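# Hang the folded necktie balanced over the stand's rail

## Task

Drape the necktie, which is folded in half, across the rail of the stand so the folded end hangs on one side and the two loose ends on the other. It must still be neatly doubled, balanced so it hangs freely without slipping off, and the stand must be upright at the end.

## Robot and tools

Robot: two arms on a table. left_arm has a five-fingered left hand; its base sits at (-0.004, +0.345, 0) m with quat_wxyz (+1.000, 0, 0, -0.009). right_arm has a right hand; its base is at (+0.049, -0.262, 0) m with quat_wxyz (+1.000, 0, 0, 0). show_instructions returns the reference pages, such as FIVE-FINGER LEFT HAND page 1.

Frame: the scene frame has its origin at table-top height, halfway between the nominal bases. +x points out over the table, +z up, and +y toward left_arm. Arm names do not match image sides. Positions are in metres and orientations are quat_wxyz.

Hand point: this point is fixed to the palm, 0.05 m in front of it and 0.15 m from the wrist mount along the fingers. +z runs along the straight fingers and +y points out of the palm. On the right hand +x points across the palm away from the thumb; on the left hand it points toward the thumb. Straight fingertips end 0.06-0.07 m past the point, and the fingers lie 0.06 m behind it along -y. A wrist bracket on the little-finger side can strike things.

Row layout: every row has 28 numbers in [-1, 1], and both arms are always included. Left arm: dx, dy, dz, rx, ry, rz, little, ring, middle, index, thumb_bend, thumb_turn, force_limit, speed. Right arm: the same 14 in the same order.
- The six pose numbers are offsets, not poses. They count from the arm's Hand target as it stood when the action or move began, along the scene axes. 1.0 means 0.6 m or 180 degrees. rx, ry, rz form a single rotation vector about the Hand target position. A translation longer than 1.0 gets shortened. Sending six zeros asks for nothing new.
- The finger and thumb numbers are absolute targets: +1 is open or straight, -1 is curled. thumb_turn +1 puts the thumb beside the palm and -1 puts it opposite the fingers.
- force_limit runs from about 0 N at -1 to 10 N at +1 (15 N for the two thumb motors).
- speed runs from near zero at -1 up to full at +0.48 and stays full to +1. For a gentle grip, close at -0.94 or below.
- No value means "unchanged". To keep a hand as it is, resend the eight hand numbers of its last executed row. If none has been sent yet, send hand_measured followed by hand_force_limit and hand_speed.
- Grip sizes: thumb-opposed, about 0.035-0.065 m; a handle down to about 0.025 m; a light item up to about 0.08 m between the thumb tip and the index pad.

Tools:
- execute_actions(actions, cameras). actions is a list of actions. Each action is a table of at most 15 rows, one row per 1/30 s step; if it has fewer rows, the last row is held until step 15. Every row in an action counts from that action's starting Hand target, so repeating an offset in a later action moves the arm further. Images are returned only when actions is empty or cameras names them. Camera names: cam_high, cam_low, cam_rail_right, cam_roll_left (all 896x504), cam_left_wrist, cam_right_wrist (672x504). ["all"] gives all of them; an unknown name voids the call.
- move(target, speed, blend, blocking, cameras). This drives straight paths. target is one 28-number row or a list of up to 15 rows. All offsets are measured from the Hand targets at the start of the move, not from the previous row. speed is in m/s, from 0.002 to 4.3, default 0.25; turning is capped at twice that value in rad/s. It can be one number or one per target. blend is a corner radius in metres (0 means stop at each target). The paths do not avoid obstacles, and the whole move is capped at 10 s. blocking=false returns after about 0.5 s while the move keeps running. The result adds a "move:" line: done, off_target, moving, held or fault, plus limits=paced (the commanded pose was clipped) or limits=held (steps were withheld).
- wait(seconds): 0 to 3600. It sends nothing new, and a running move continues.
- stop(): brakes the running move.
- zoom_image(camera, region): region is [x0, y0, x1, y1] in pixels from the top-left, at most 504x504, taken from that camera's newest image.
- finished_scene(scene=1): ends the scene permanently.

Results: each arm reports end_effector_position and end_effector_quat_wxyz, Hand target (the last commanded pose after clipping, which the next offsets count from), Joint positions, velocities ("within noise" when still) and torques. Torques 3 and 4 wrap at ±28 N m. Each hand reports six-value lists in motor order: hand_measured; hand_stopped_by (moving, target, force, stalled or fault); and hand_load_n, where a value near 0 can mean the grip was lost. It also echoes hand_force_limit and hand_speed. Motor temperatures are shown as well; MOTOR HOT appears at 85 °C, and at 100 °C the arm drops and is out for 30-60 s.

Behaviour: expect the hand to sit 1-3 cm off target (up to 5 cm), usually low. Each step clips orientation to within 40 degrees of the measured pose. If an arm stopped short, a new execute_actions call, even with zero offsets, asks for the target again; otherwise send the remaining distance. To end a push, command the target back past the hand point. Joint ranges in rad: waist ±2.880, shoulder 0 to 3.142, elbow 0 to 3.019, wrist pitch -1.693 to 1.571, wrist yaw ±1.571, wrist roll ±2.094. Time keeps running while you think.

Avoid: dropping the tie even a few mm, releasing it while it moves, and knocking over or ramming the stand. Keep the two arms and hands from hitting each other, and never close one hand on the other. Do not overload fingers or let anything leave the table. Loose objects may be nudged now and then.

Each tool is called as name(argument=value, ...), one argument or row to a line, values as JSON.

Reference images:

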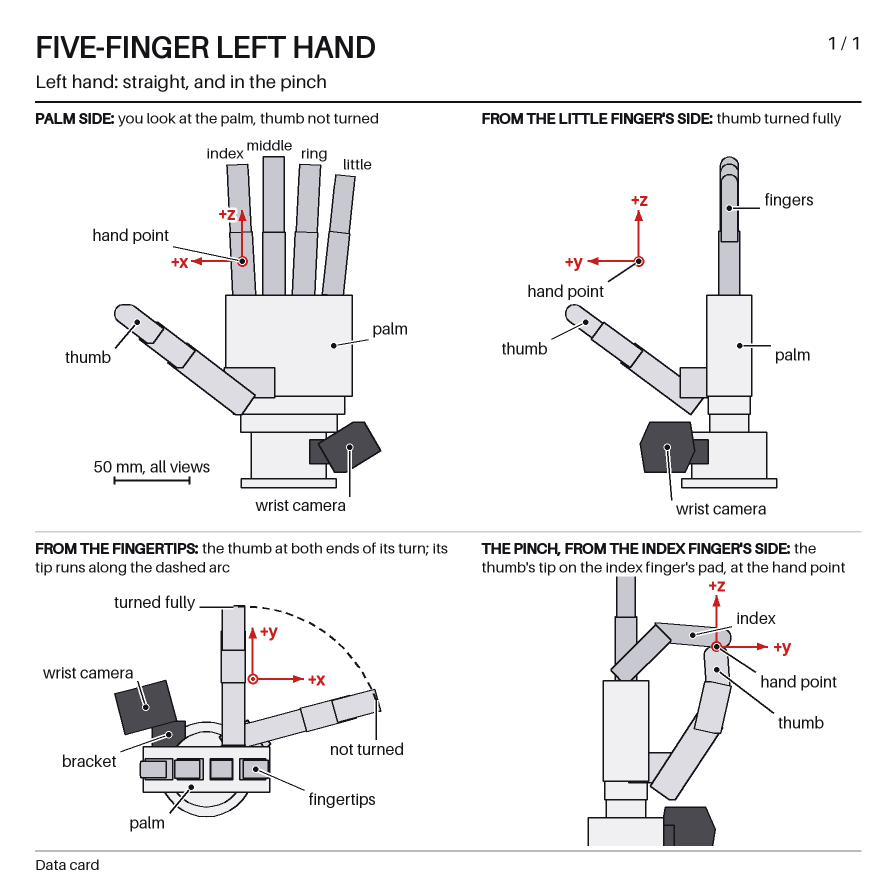

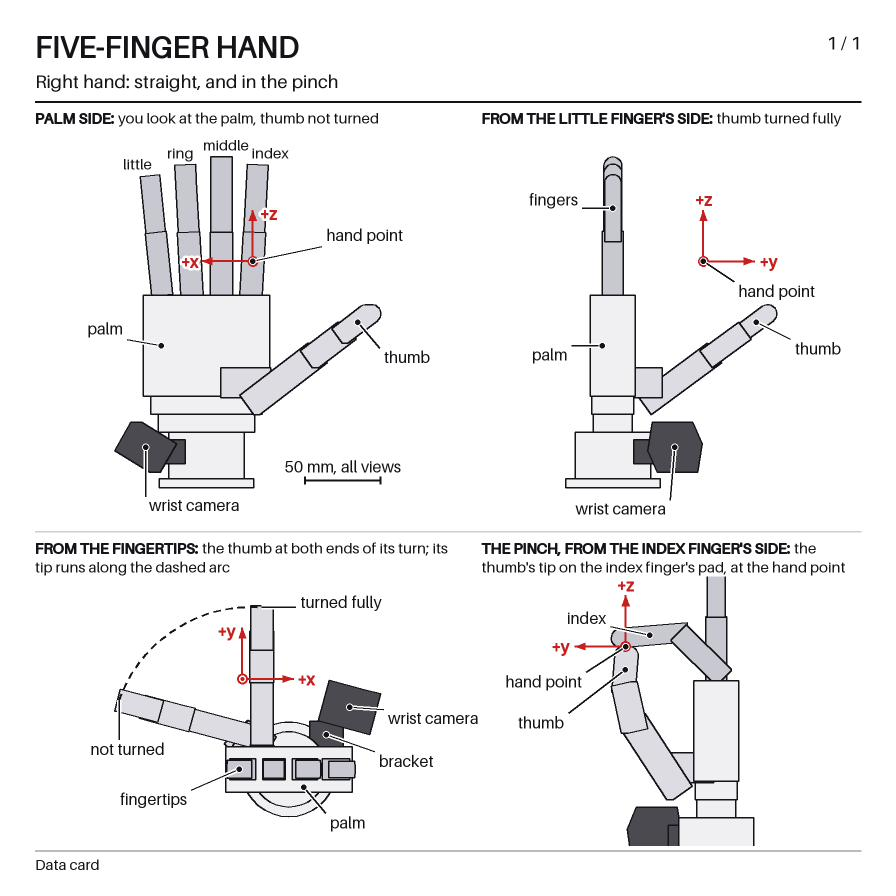

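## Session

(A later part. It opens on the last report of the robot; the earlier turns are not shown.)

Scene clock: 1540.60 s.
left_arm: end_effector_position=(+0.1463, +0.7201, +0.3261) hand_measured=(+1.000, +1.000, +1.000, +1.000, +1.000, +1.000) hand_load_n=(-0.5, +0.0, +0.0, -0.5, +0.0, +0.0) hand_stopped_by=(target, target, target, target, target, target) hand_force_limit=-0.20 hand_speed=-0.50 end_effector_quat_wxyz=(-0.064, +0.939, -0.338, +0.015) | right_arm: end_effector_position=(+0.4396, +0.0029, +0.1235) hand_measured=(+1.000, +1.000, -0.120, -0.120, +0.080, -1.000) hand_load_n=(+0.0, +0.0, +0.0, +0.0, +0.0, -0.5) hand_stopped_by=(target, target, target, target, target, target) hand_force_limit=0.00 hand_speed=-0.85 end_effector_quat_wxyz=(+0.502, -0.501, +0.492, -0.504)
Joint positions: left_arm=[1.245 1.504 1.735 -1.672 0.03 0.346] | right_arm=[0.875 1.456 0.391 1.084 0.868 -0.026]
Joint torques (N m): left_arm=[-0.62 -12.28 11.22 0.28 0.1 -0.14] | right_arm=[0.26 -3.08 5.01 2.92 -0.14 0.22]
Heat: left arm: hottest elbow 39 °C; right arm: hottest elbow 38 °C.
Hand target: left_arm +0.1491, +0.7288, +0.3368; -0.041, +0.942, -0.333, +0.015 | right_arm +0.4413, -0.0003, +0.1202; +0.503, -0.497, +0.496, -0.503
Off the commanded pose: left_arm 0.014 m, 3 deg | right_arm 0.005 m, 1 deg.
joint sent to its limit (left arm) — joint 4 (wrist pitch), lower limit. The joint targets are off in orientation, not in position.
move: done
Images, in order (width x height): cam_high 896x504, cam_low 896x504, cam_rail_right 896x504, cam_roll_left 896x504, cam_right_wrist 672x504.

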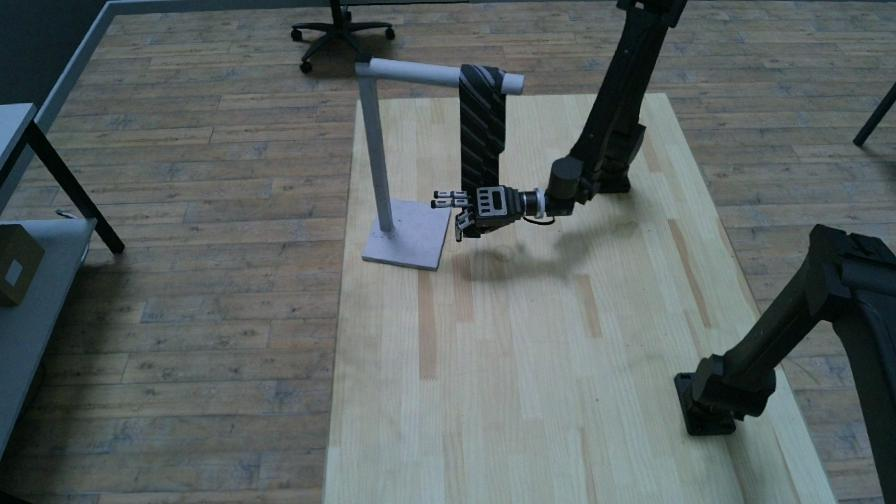

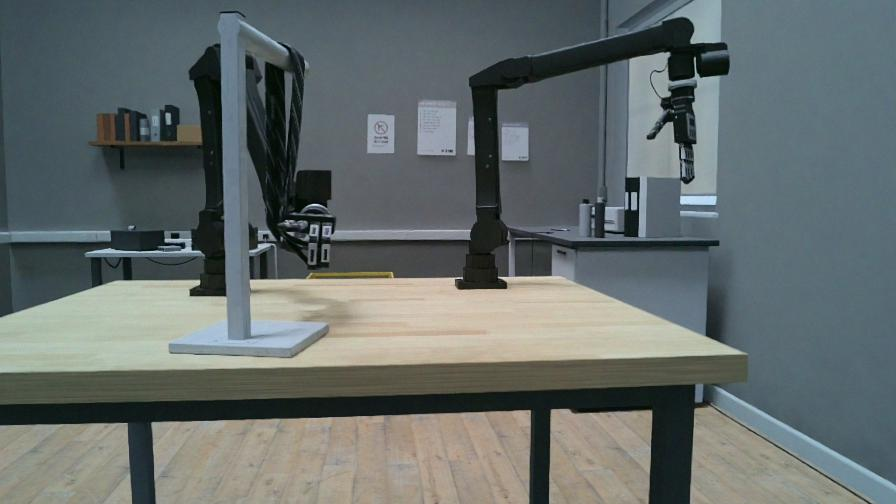

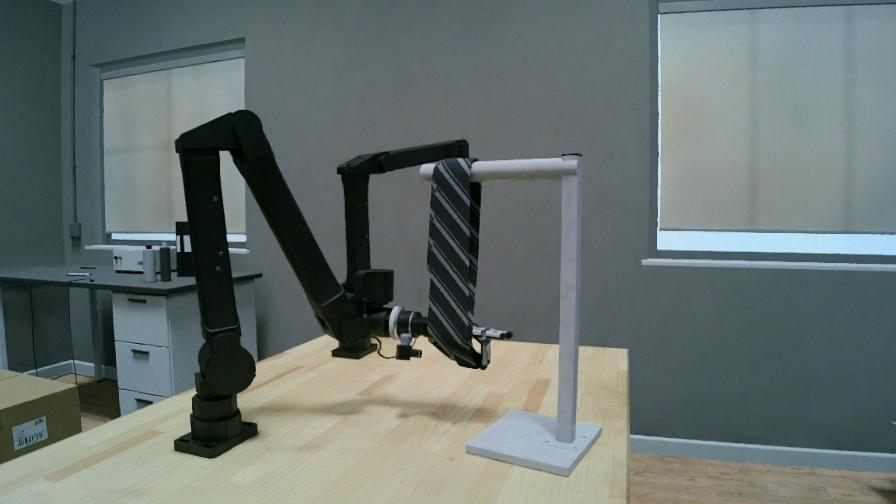

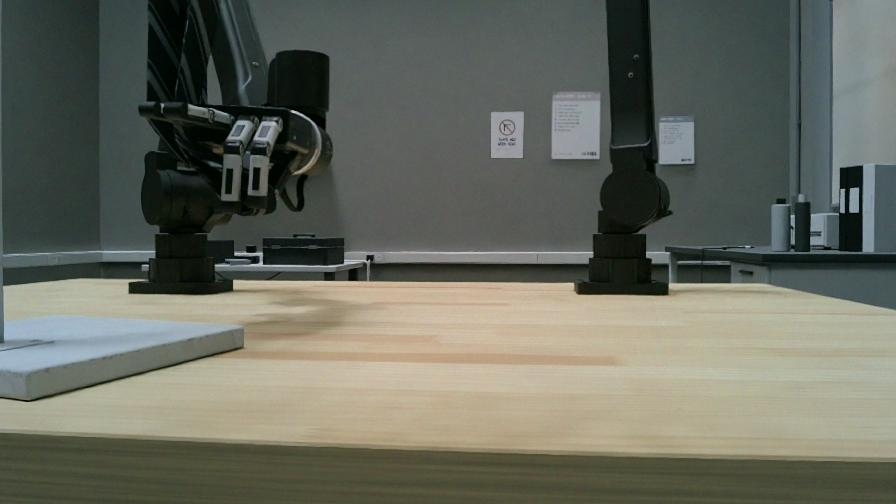

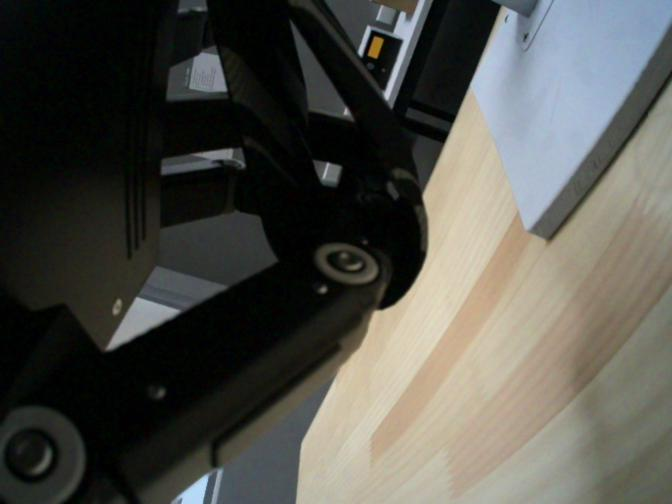

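move(
  target=[
    [0,0,0,0,0,0,1,1,1,1,1,1,-0.2,-0.5, 0,0.1,0.06,0,0,0,1,1,-0.12,-0.12,0.08,-1,0,-0.85],
  ],
  speed=0.05,
  cameras=["cam_low","cam_roll_left","cam_rail_right","cam_high"],
)

zoom_image(
  camera="cam_low",
  region=[230, 30, 430, 330],
)

zoom_image(
  camera="cam_rail_right",
  region=[380, 140, 560, 400],
)

Scene clock: 1591.20 s.
left_arm: end_effector_position=(+0.1463, +0.7201, +0.3261) hand_measured=(+1.000, +1.000, +1.000, +1.000, +1.000, +1.000) hand_load_n=(+0.0, +0.0, +0.0, +0.0, +0.0, +0.0) hand_stopped_by=(target, target, target, target, target, target) hand_force_limit=-0.20 hand_speed=-0.50 end_effector_quat_wxyz=(-0.064, +0.939, -0.338, +0.015) | right_arm: end_effector_position=(+0.4378, +0.0478, +0.1429) hand_measured=(+1.000, +1.000, -0.120, -0.120, +0.080, -1.000) hand_load_n=(+0.0, +0.0, +0.0, +0.0, +0.0, +0.0) hand_stopped_by=(target, target, target, target, target, target) hand_force_limit=0.00 hand_speed=-0.85 end_effector_quat_wxyz=(+0.492, -0.505, +0.494, -0.508)
Joint positions: left_arm=[1.245 1.504 1.735 -1.672 0.03 0.346] | right_arm=[0.969 1.455 0.507 0.949 0.972 -0.026]
Joint torques (N m): left_arm=[-0.73 -12.34 11.25 0.27 0.11 -0.15] | right_arm=[2.02 -5.3 8.9 1.73 0.12 0.16]
Motor temperatures (°C): left_arm=[27 26 40 24 23 23] | right_arm=[24 27 36 26 23 27]
Heat: left arm: hottest elbow 40 °C; right arm: hottest elbow 36 °C.
Hand target: left_arm +0.1491, +0.7288, +0.3368; -0.041, +0.942, -0.333, +0.015 | right_arm +0.4413, +0.0596, +0.1563; +0.503, -0.497, +0.496, -0.503
Off the commanded pose: left_arm 0.014 m, 3 deg | right_arm 0.018 m, 2 deg.
joint sent to its limit (left arm) — joint 4 (wrist pitch), lower limit. The joint targets are off in orientation, not in position.
move: off_target (right_arm)
Images, in order (width x height): cam_high 896x504, cam_low 896x504, cam_rail_right 896x504, cam_roll_left 896x504.

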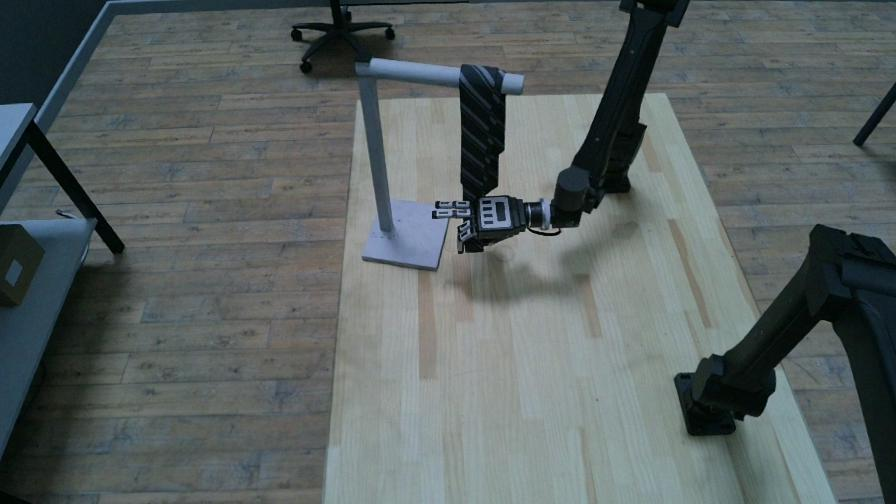

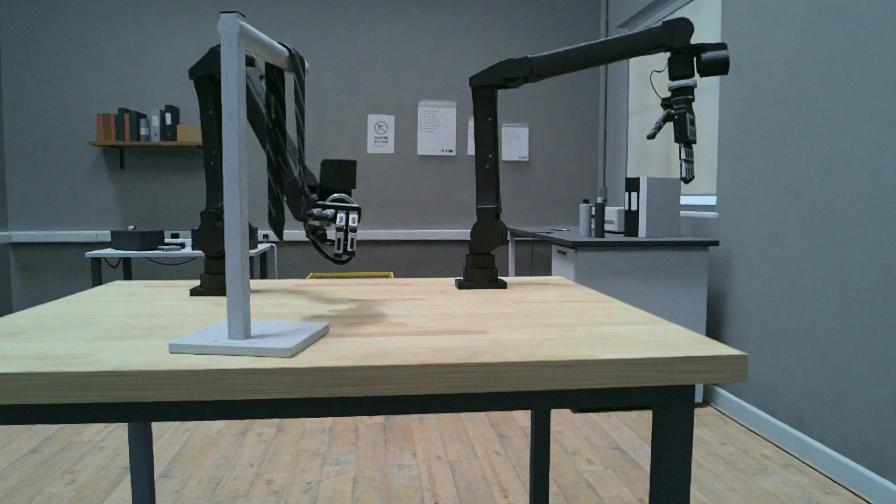

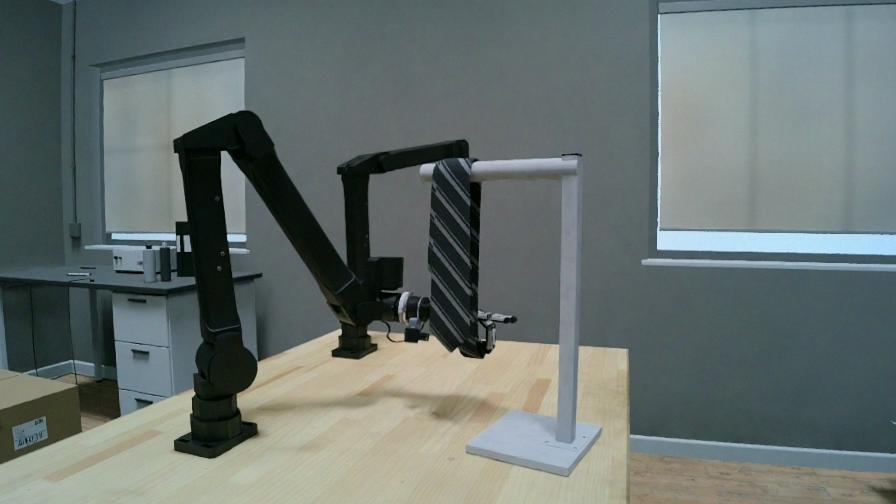

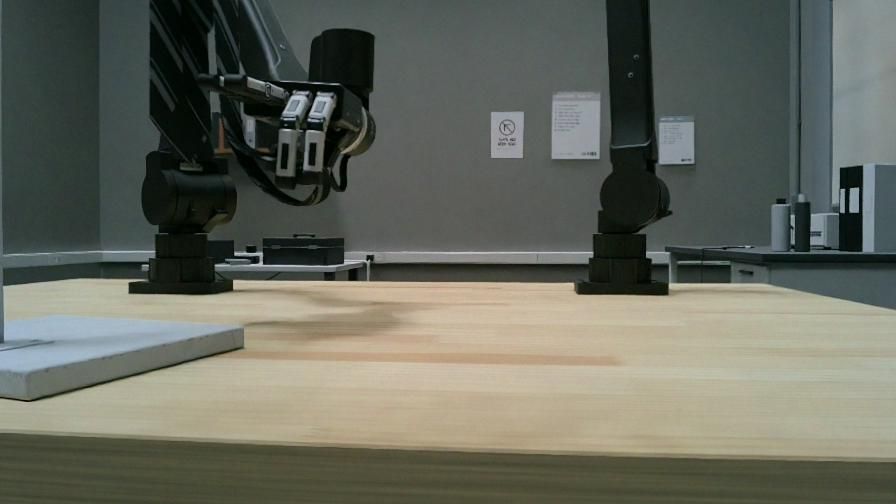

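Scaled by 1.680 from the camera's image (finer frame: 1280x720).

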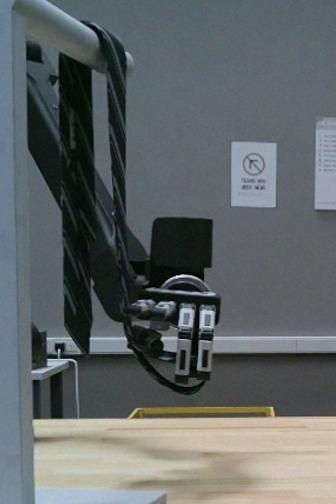

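Scaled by 1.938 from the camera's image (finer frame: 1280x720).

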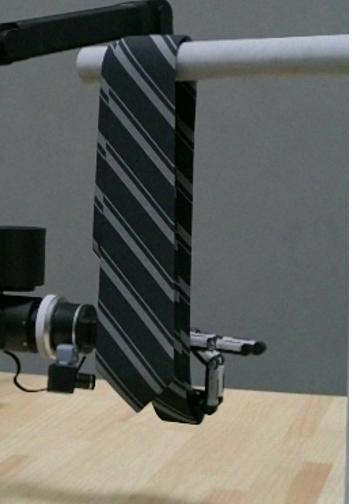

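zoom_image(
  camera="cam_low",
  region=[250, 120, 350, 280],
)

zoom_image(
  camera="cam_roll_left",
  region=[100, 0, 400, 240],
)

zoom_image(
  camera="cam_high",
  region=[420, 50, 560, 260],
)

Scaled by 3.150 from the camera's image (finer frame: 1280x720).

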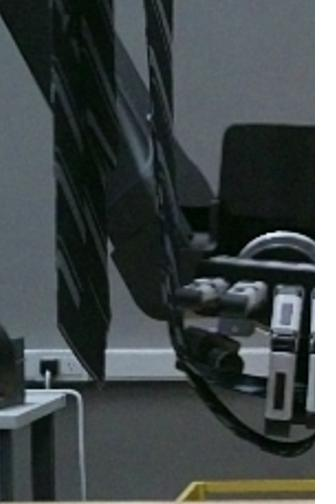

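Scaled by 1.680 from the camera's image (finer frame: 1280x720).

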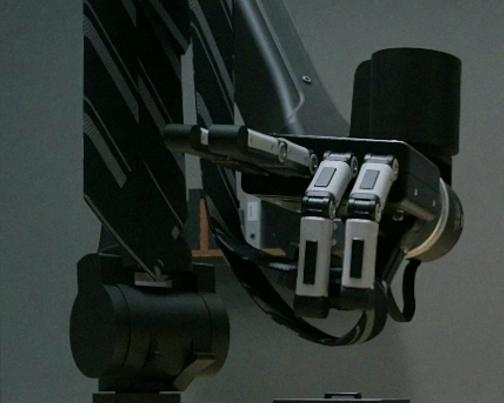

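Scaled by 2.400 from the camera's image (finer frame: 1280x720).

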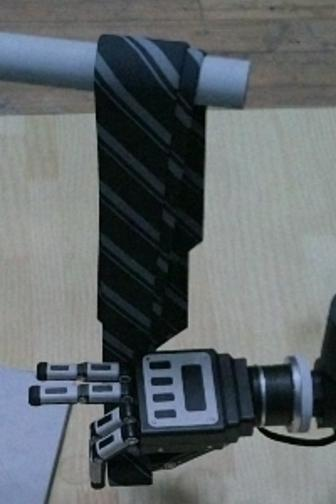

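move(
  target=[
    [0,0,0,0,0,0,1,1,1,1,1,1,-0.2,-0.5, 0,0.08,0.1,0,0,0,1,1,-0.12,-0.12,0.08,-1,0,-0.85],
    [0,0,0,0,0,0,1,1,1,1,1,1,-0.2,-0.5, 0,0.08,0.1,0,0,0,1,1,-0.32,-0.32,-0.1,-1,0,-0.85],
    [0,0,0,0,0,0,1,1,1,1,1,1,-0.2,-0.5, 0,0.15,0.35,0,-0.05,0,1,1,-0.32,-0.32,-0.1,-1,0,-0.85],
  ],
  speed=0.08,
  cameras=["cam_low","cam_roll_left","cam_rail_right","cam_high","cam_right_wrist"],
)

zoom_image(
  camera="cam_low",
  region=[230, 0, 430, 300],
)

Scene clock: 1813.67 s.
left_arm: end_effector_position=(+0.1463, +0.7201, +0.3261) hand_measured=(+1.000, +1.000, +1.000, +1.000, +1.000, +1.000) hand_load_n=(+0.0, +0.0, +0.5, +0.0, +0.0, +0.0) hand_stopped_by=(target, target, target, target, target, target) hand_force_limit=-0.20 hand_speed=-0.50 end_effector_quat_wxyz=(-0.064, +0.939, -0.338, +0.015) | right_arm: end_effector_position=(+0.4420, +0.1412, +0.3385) hand_measured=(+1.000, +1.000, -0.228, -0.240, +0.014, -1.000) hand_load_n=(+0.0, +0.0, +5.5, +9.5, +8.0, +0.0) hand_stopped_by=(target, target, force, force, force, target) hand_force_limit=0.00 hand_speed=-0.85 end_effector_quat_wxyz=(+0.522, -0.475, +0.451, -0.546)
Joint positions: left_arm=[1.245 1.504 1.735 -1.672 0.03 0.346] | right_arm=[1.099 1.352 0.906 0.747 1.076 -0.315]
Joint torques (N m): left_arm=[-0.73 -12.4 11.22 0.28 0.1 -0.14] | right_arm=[2.32 -7.82 12.19 2.66 -0.1 -0.06]
Heat: left arm: hottest elbow 40 °C; right arm: hottest elbow 39 °C.
Hand target: left_arm +0.1491, +0.7288, +0.3368; -0.041, +0.942, -0.333, +0.015 | right_arm +0.4413, +0.1497, +0.3663; +0.541, -0.456, +0.455, -0.541
Off the commanded pose: left_arm 0.014 m, 3 deg | right_arm 0.029 m, 3 deg.
joint sent to its limit (left arm) — joint 4 (wrist pitch), lower limit. The joint targets are off in orientation, not in position.
move: off_target (right_arm); target 2's new numbers were sent with right_arm's hand 0.021 m and 2 deg from that target
Images, in order (width x height): cam_high 896x504, cam_low 896x504, cam_rail_right 896x504, cam_roll_left 896x504, cam_right_wrist 672x504.

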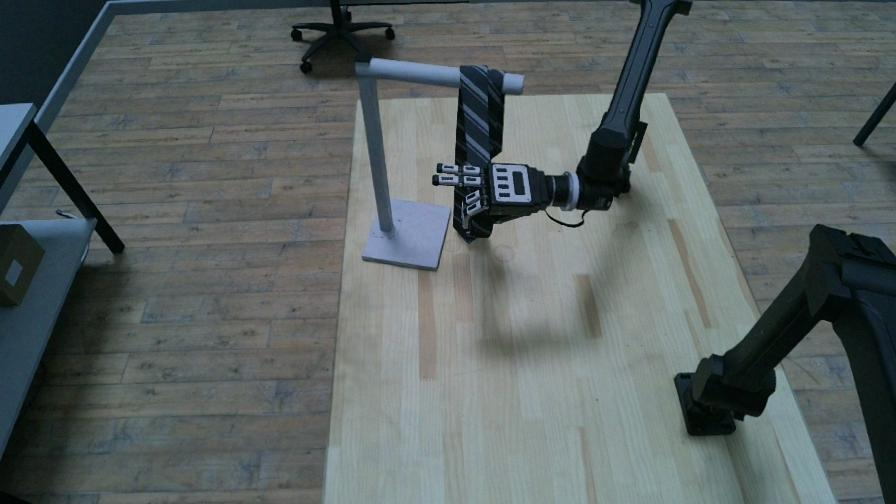

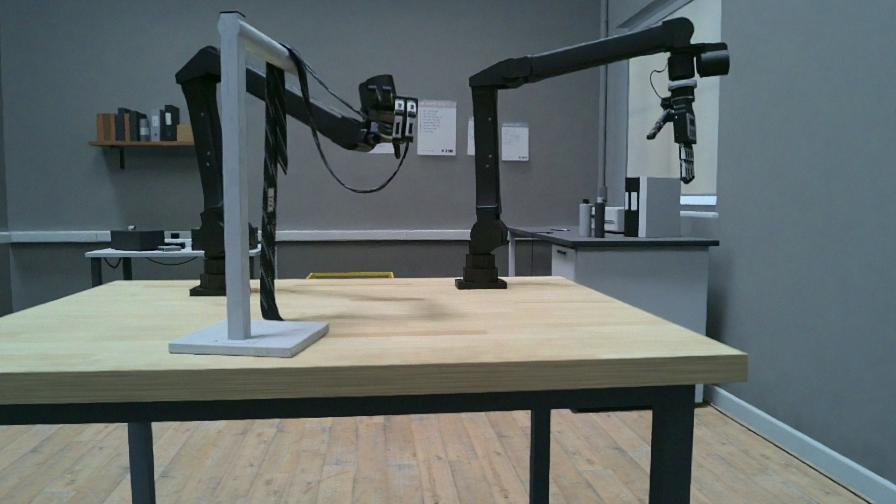

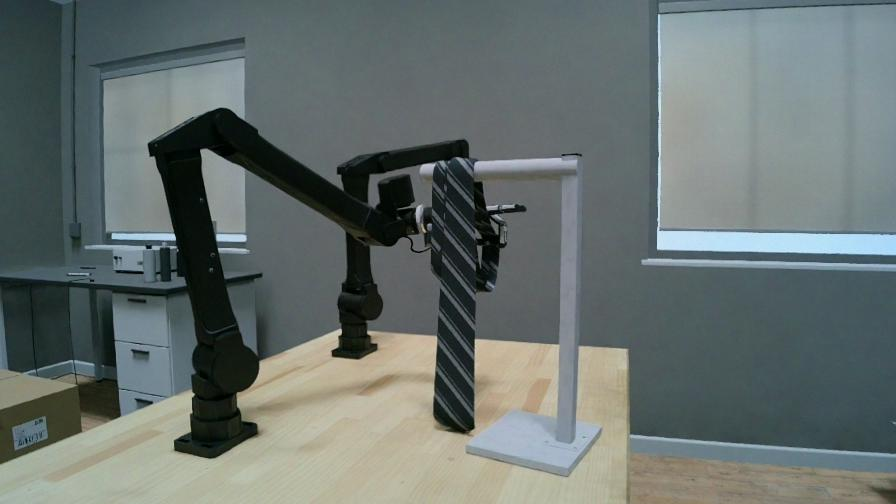

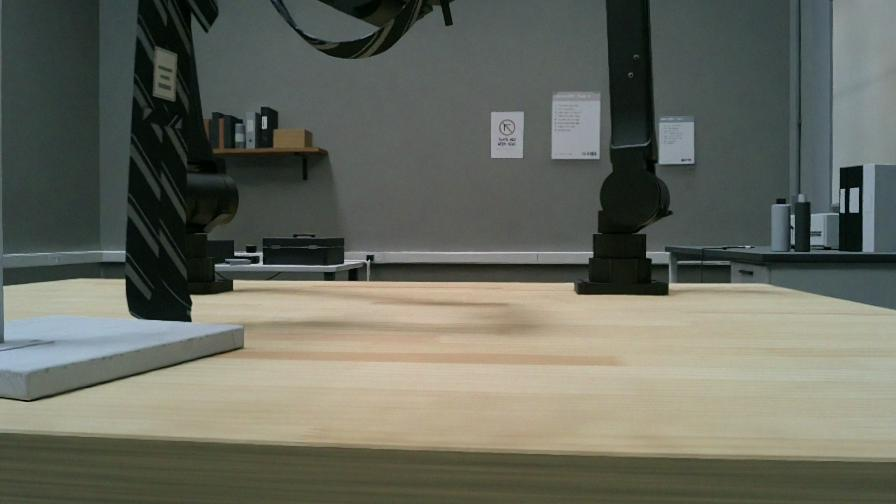

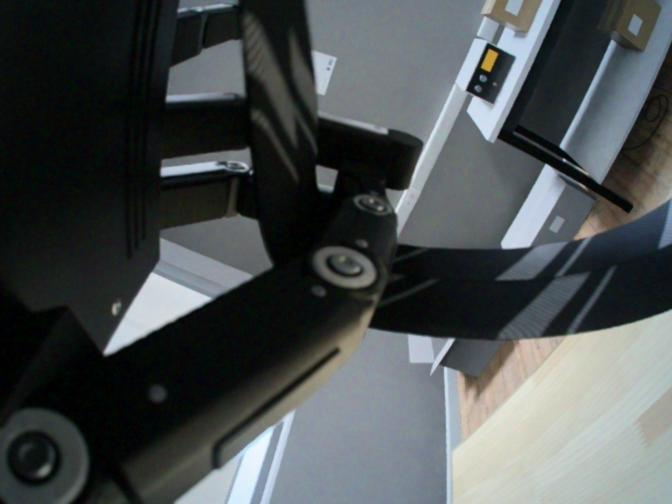

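Scaled by 1.680 from the camera's image (finer frame: 1280x720).

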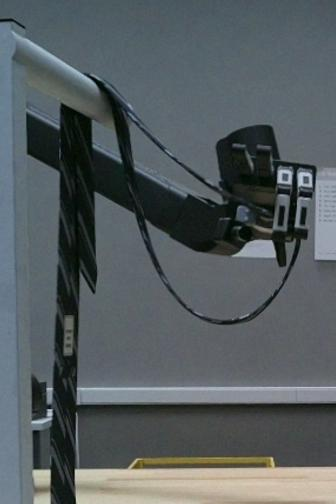

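move(
  target=[
    [0,0,0,0,0,0,1,1,1,1,1,1,-0.2,-0.5, 0,-0.05,0.39,0,-0.03,0,1,1,-0.32,-0.32,-0.1,-1,0,-0.85],
    [0,0,0,0,0,0,1,1,1,1,1,1,-0.2,-0.5, 0.015,-0.25,0.69,0,-0.04,0,1,1,-0.32,-0.32,-0.1,-1,0,-0.85],
    [0,0,0,0,0,0,1,1,1,1,1,1,-0.2,-0.5, 0.03,-0.5,0.823,0,-0.05,0,1,1,-0.32,-0.32,-0.1,-1,0,-0.85],
  ],
  speed=0.1,
  blend=0.05,
  cameras=["cam_low","cam_roll_left","cam_rail_right","cam_high","cam_right_wrist"],
)

zoom_image(
  camera="cam_low",
  region=[130, 0, 330, 330],
)

zoom_image(
  camera="cam_roll_left",
  region=[0, 0, 300, 300],
)

zoom_image(
  camera="cam_high",
  region=[340, 0, 540, 250],
)

Scene clock: 1848.53 s.
left_arm: end_effector_position=(+0.1463, +0.7201, +0.3261) hand_measured=(+1.000, +1.000, +1.000, +1.000, +1.000, +1.000) hand_load_n=(+0.0, +0.0, +0.0, +0.0, +0.0, +0.0) hand_stopped_by=(target, target, target, target, target, target) hand_force_limit=-0.20 hand_speed=-0.50 end_effector_quat_wxyz=(-0.064, +0.939, -0.338, +0.015) | right_arm: end_effector_position=(+0.4659, -0.1458, +0.8471) hand_measured=(+1.000, +1.000, -0.228, -0.240, +0.014, -1.000) hand_load_n=(+0.0, +0.0, +5.0, +9.5, +8.0, +0.5) hand_stopped_by=(target, target, force, force, force, target) hand_force_limit=0.00 hand_speed=-0.85 end_effector_quat_wxyz=(+0.567, -0.423, +0.412, -0.574)
Joint positions: left_arm=[1.245 1.504 1.735 -1.672 0.03 0.346] | right_arm=[0.384 1.19 2.159 -0.64 0.358 -0.139]
Joint torques (N m): left_arm=[-0.62 -12.22 11.21 0.28 0.11 -0.14] | right_arm=[0.73 -1.08 9.51 1.78 -0.21 0.13]
Motor temperatures (°C): left_arm=[27 26 41 24 23 23] | right_arm=[24 27 41 26 22 26]
Heat: left arm: hottest elbow 41 °C; right arm: hottest elbow 41 °C.
Hand target: left_arm +0.1491, +0.7288, +0.3368; -0.041, +0.942, -0.333, +0.015 | right_arm +0.4593, -0.1503, +0.8600; +0.575, -0.412, +0.411, -0.575
Off the commanded pose: left_arm 0.014 m, 3 deg | right_arm 0.015 m, 2 deg.
joint sent to its limit (left arm) — joint 4 (wrist pitch), lower limit. The joint targets are off in orientation, not in position.
move: off_target (right_arm)
Images, in order (width x height): cam_high 896x504, cam_low 896x504, cam_rail_right 896x504, cam_roll_left 896x504, cam_right_wrist 672x504.

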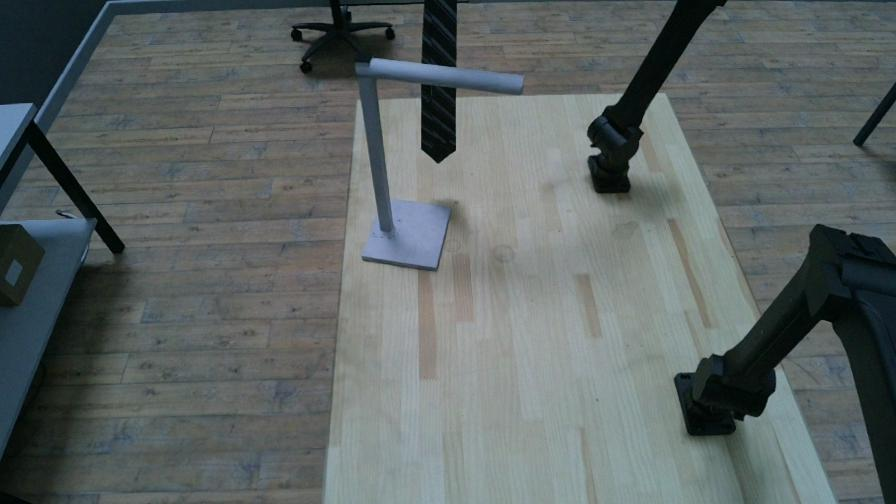

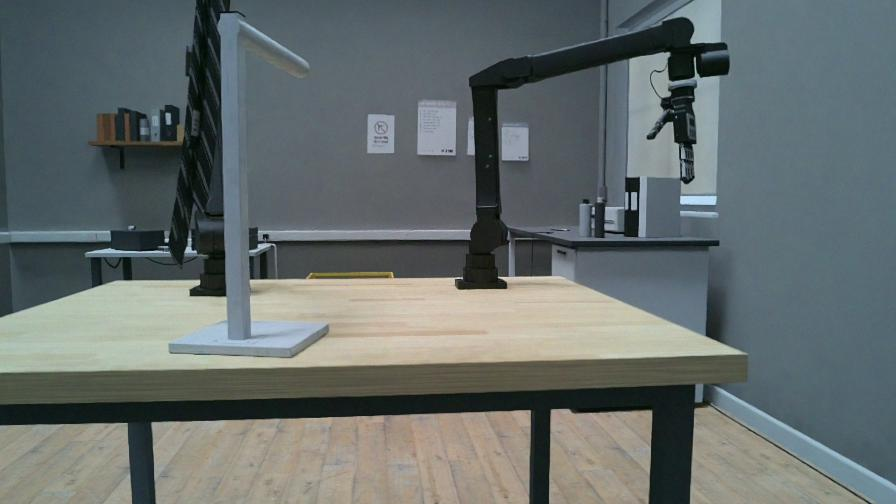

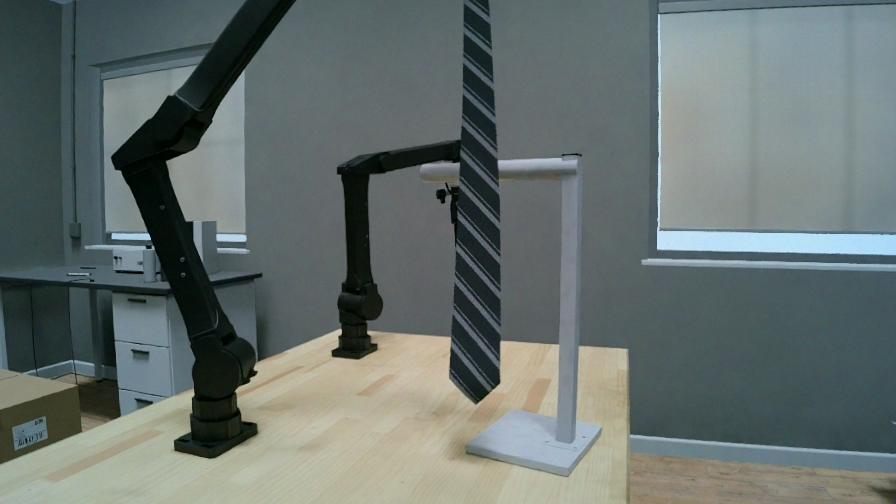

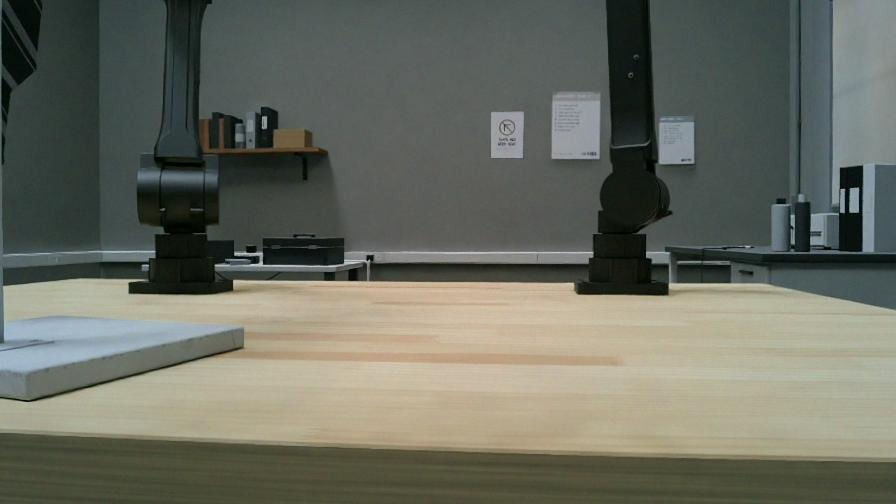

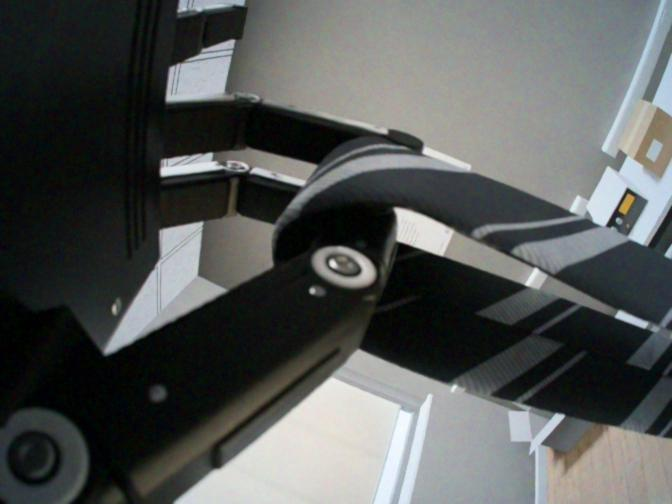

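Scaled by 1.527 from the camera's image (finer frame: 1280x720).

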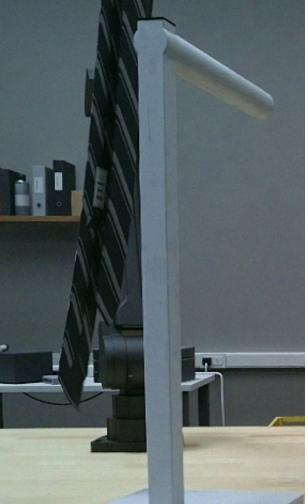

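Scaled by 1.680 from the camera's image (finer frame: 1280x720).

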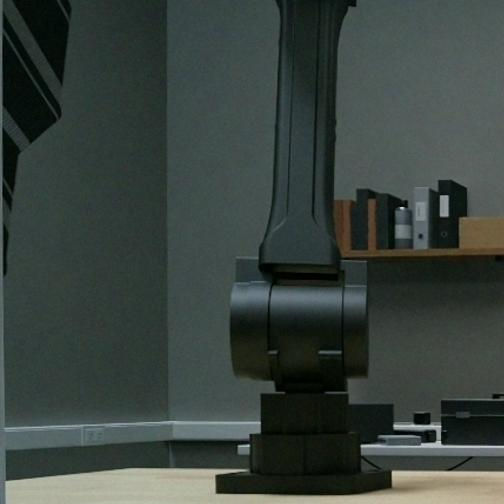

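Scaled by 2.016 from the camera's image (finer frame: 1280x720).

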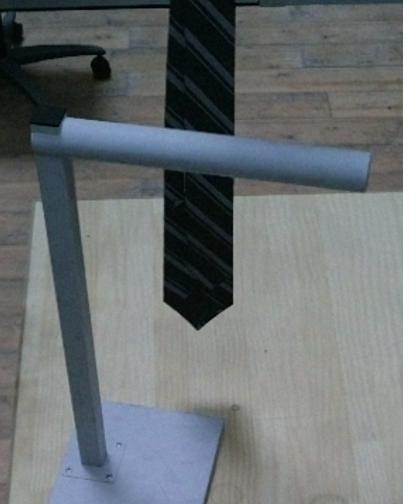

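zoom_image(
  camera="cam_high",
  region=[400, 90, 480, 180],
)

zoom_image(
  camera="cam_low",
  region=[150, 0, 250, 290],
)

wait(
  seconds=1,
  cameras=["cam_low","cam_rail_right"],
)

Scaled by 5.600 from the camera's image (finer frame: 1280x720).

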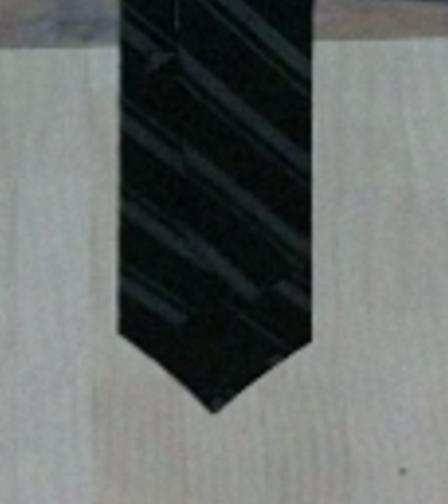

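Scaled by 1.738 from the camera's image (finer frame: 1280x720).

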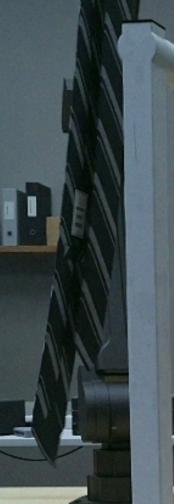

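Scene clock: 1857.20 s.
left_arm: end_effector_position=(+0.1463, +0.7201, +0.3261) hand_measured=(+1.000, +1.000, +1.000, +1.000, +1.000, +1.000) hand_load_n=(+0.0, +0.0, +0.0, +0.0, +0.0, +0.0) hand_stopped_by=(target, target, target, target, target, target) hand_force_limit=-0.20 hand_speed=-0.50 end_effector_quat_wxyz=(-0.064, +0.939, -0.338, +0.015) | right_arm: end_effector_position=(+0.4659, -0.1457, +0.8471) hand_measured=(+1.000, +1.000, -0.228, -0.240, +0.014, -1.000) hand_load_n=(+0.0, +0.0, +5.0, +9.5, +8.0, +0.5) hand_stopped_by=(target, target, force, force, force, target) hand_force_limit=0.00 hand_speed=-0.85 end_effector_quat_wxyz=(+0.567, -0.423, +0.412, -0.574)
Joint positions: left_arm=[1.245 1.504 1.735 -1.672 0.03 0.346] | right_arm=[0.384 1.19 2.159 -0.64 0.358 -0.138]
Joint torques (N m): left_arm=[-0.73 -12.22 11.23 0.28 0.1 -0.14] | right_arm=[0.79 -0.85 9.47 1.73 -0.25 0.17]
Heat: left arm: hottest elbow 41 °C; right arm: hottest elbow 41 °C.
Hand target: left_arm +0.1491, +0.7288, +0.3368; -0.041, +0.942, -0.333, +0.015 | right_arm +0.4593, -0.1503, +0.8600; +0.575, -0.412, +0.412, -0.575
Off the commanded pose: left_arm 0.014 m, 3 deg | right_arm 0.015 m, 1 deg.
wait: 1.00 s; at rest from the start

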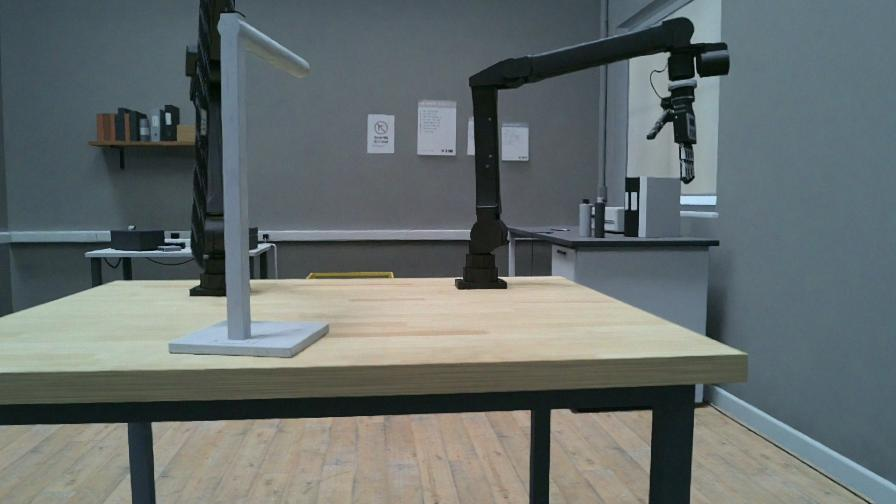

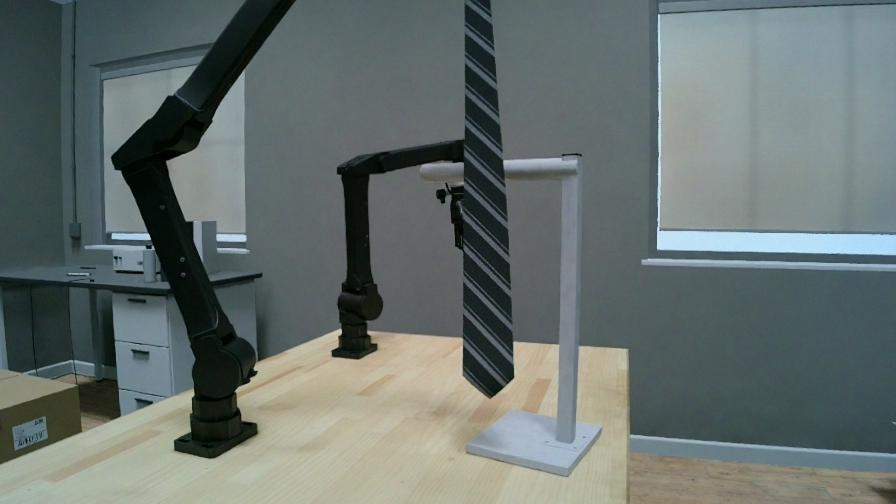

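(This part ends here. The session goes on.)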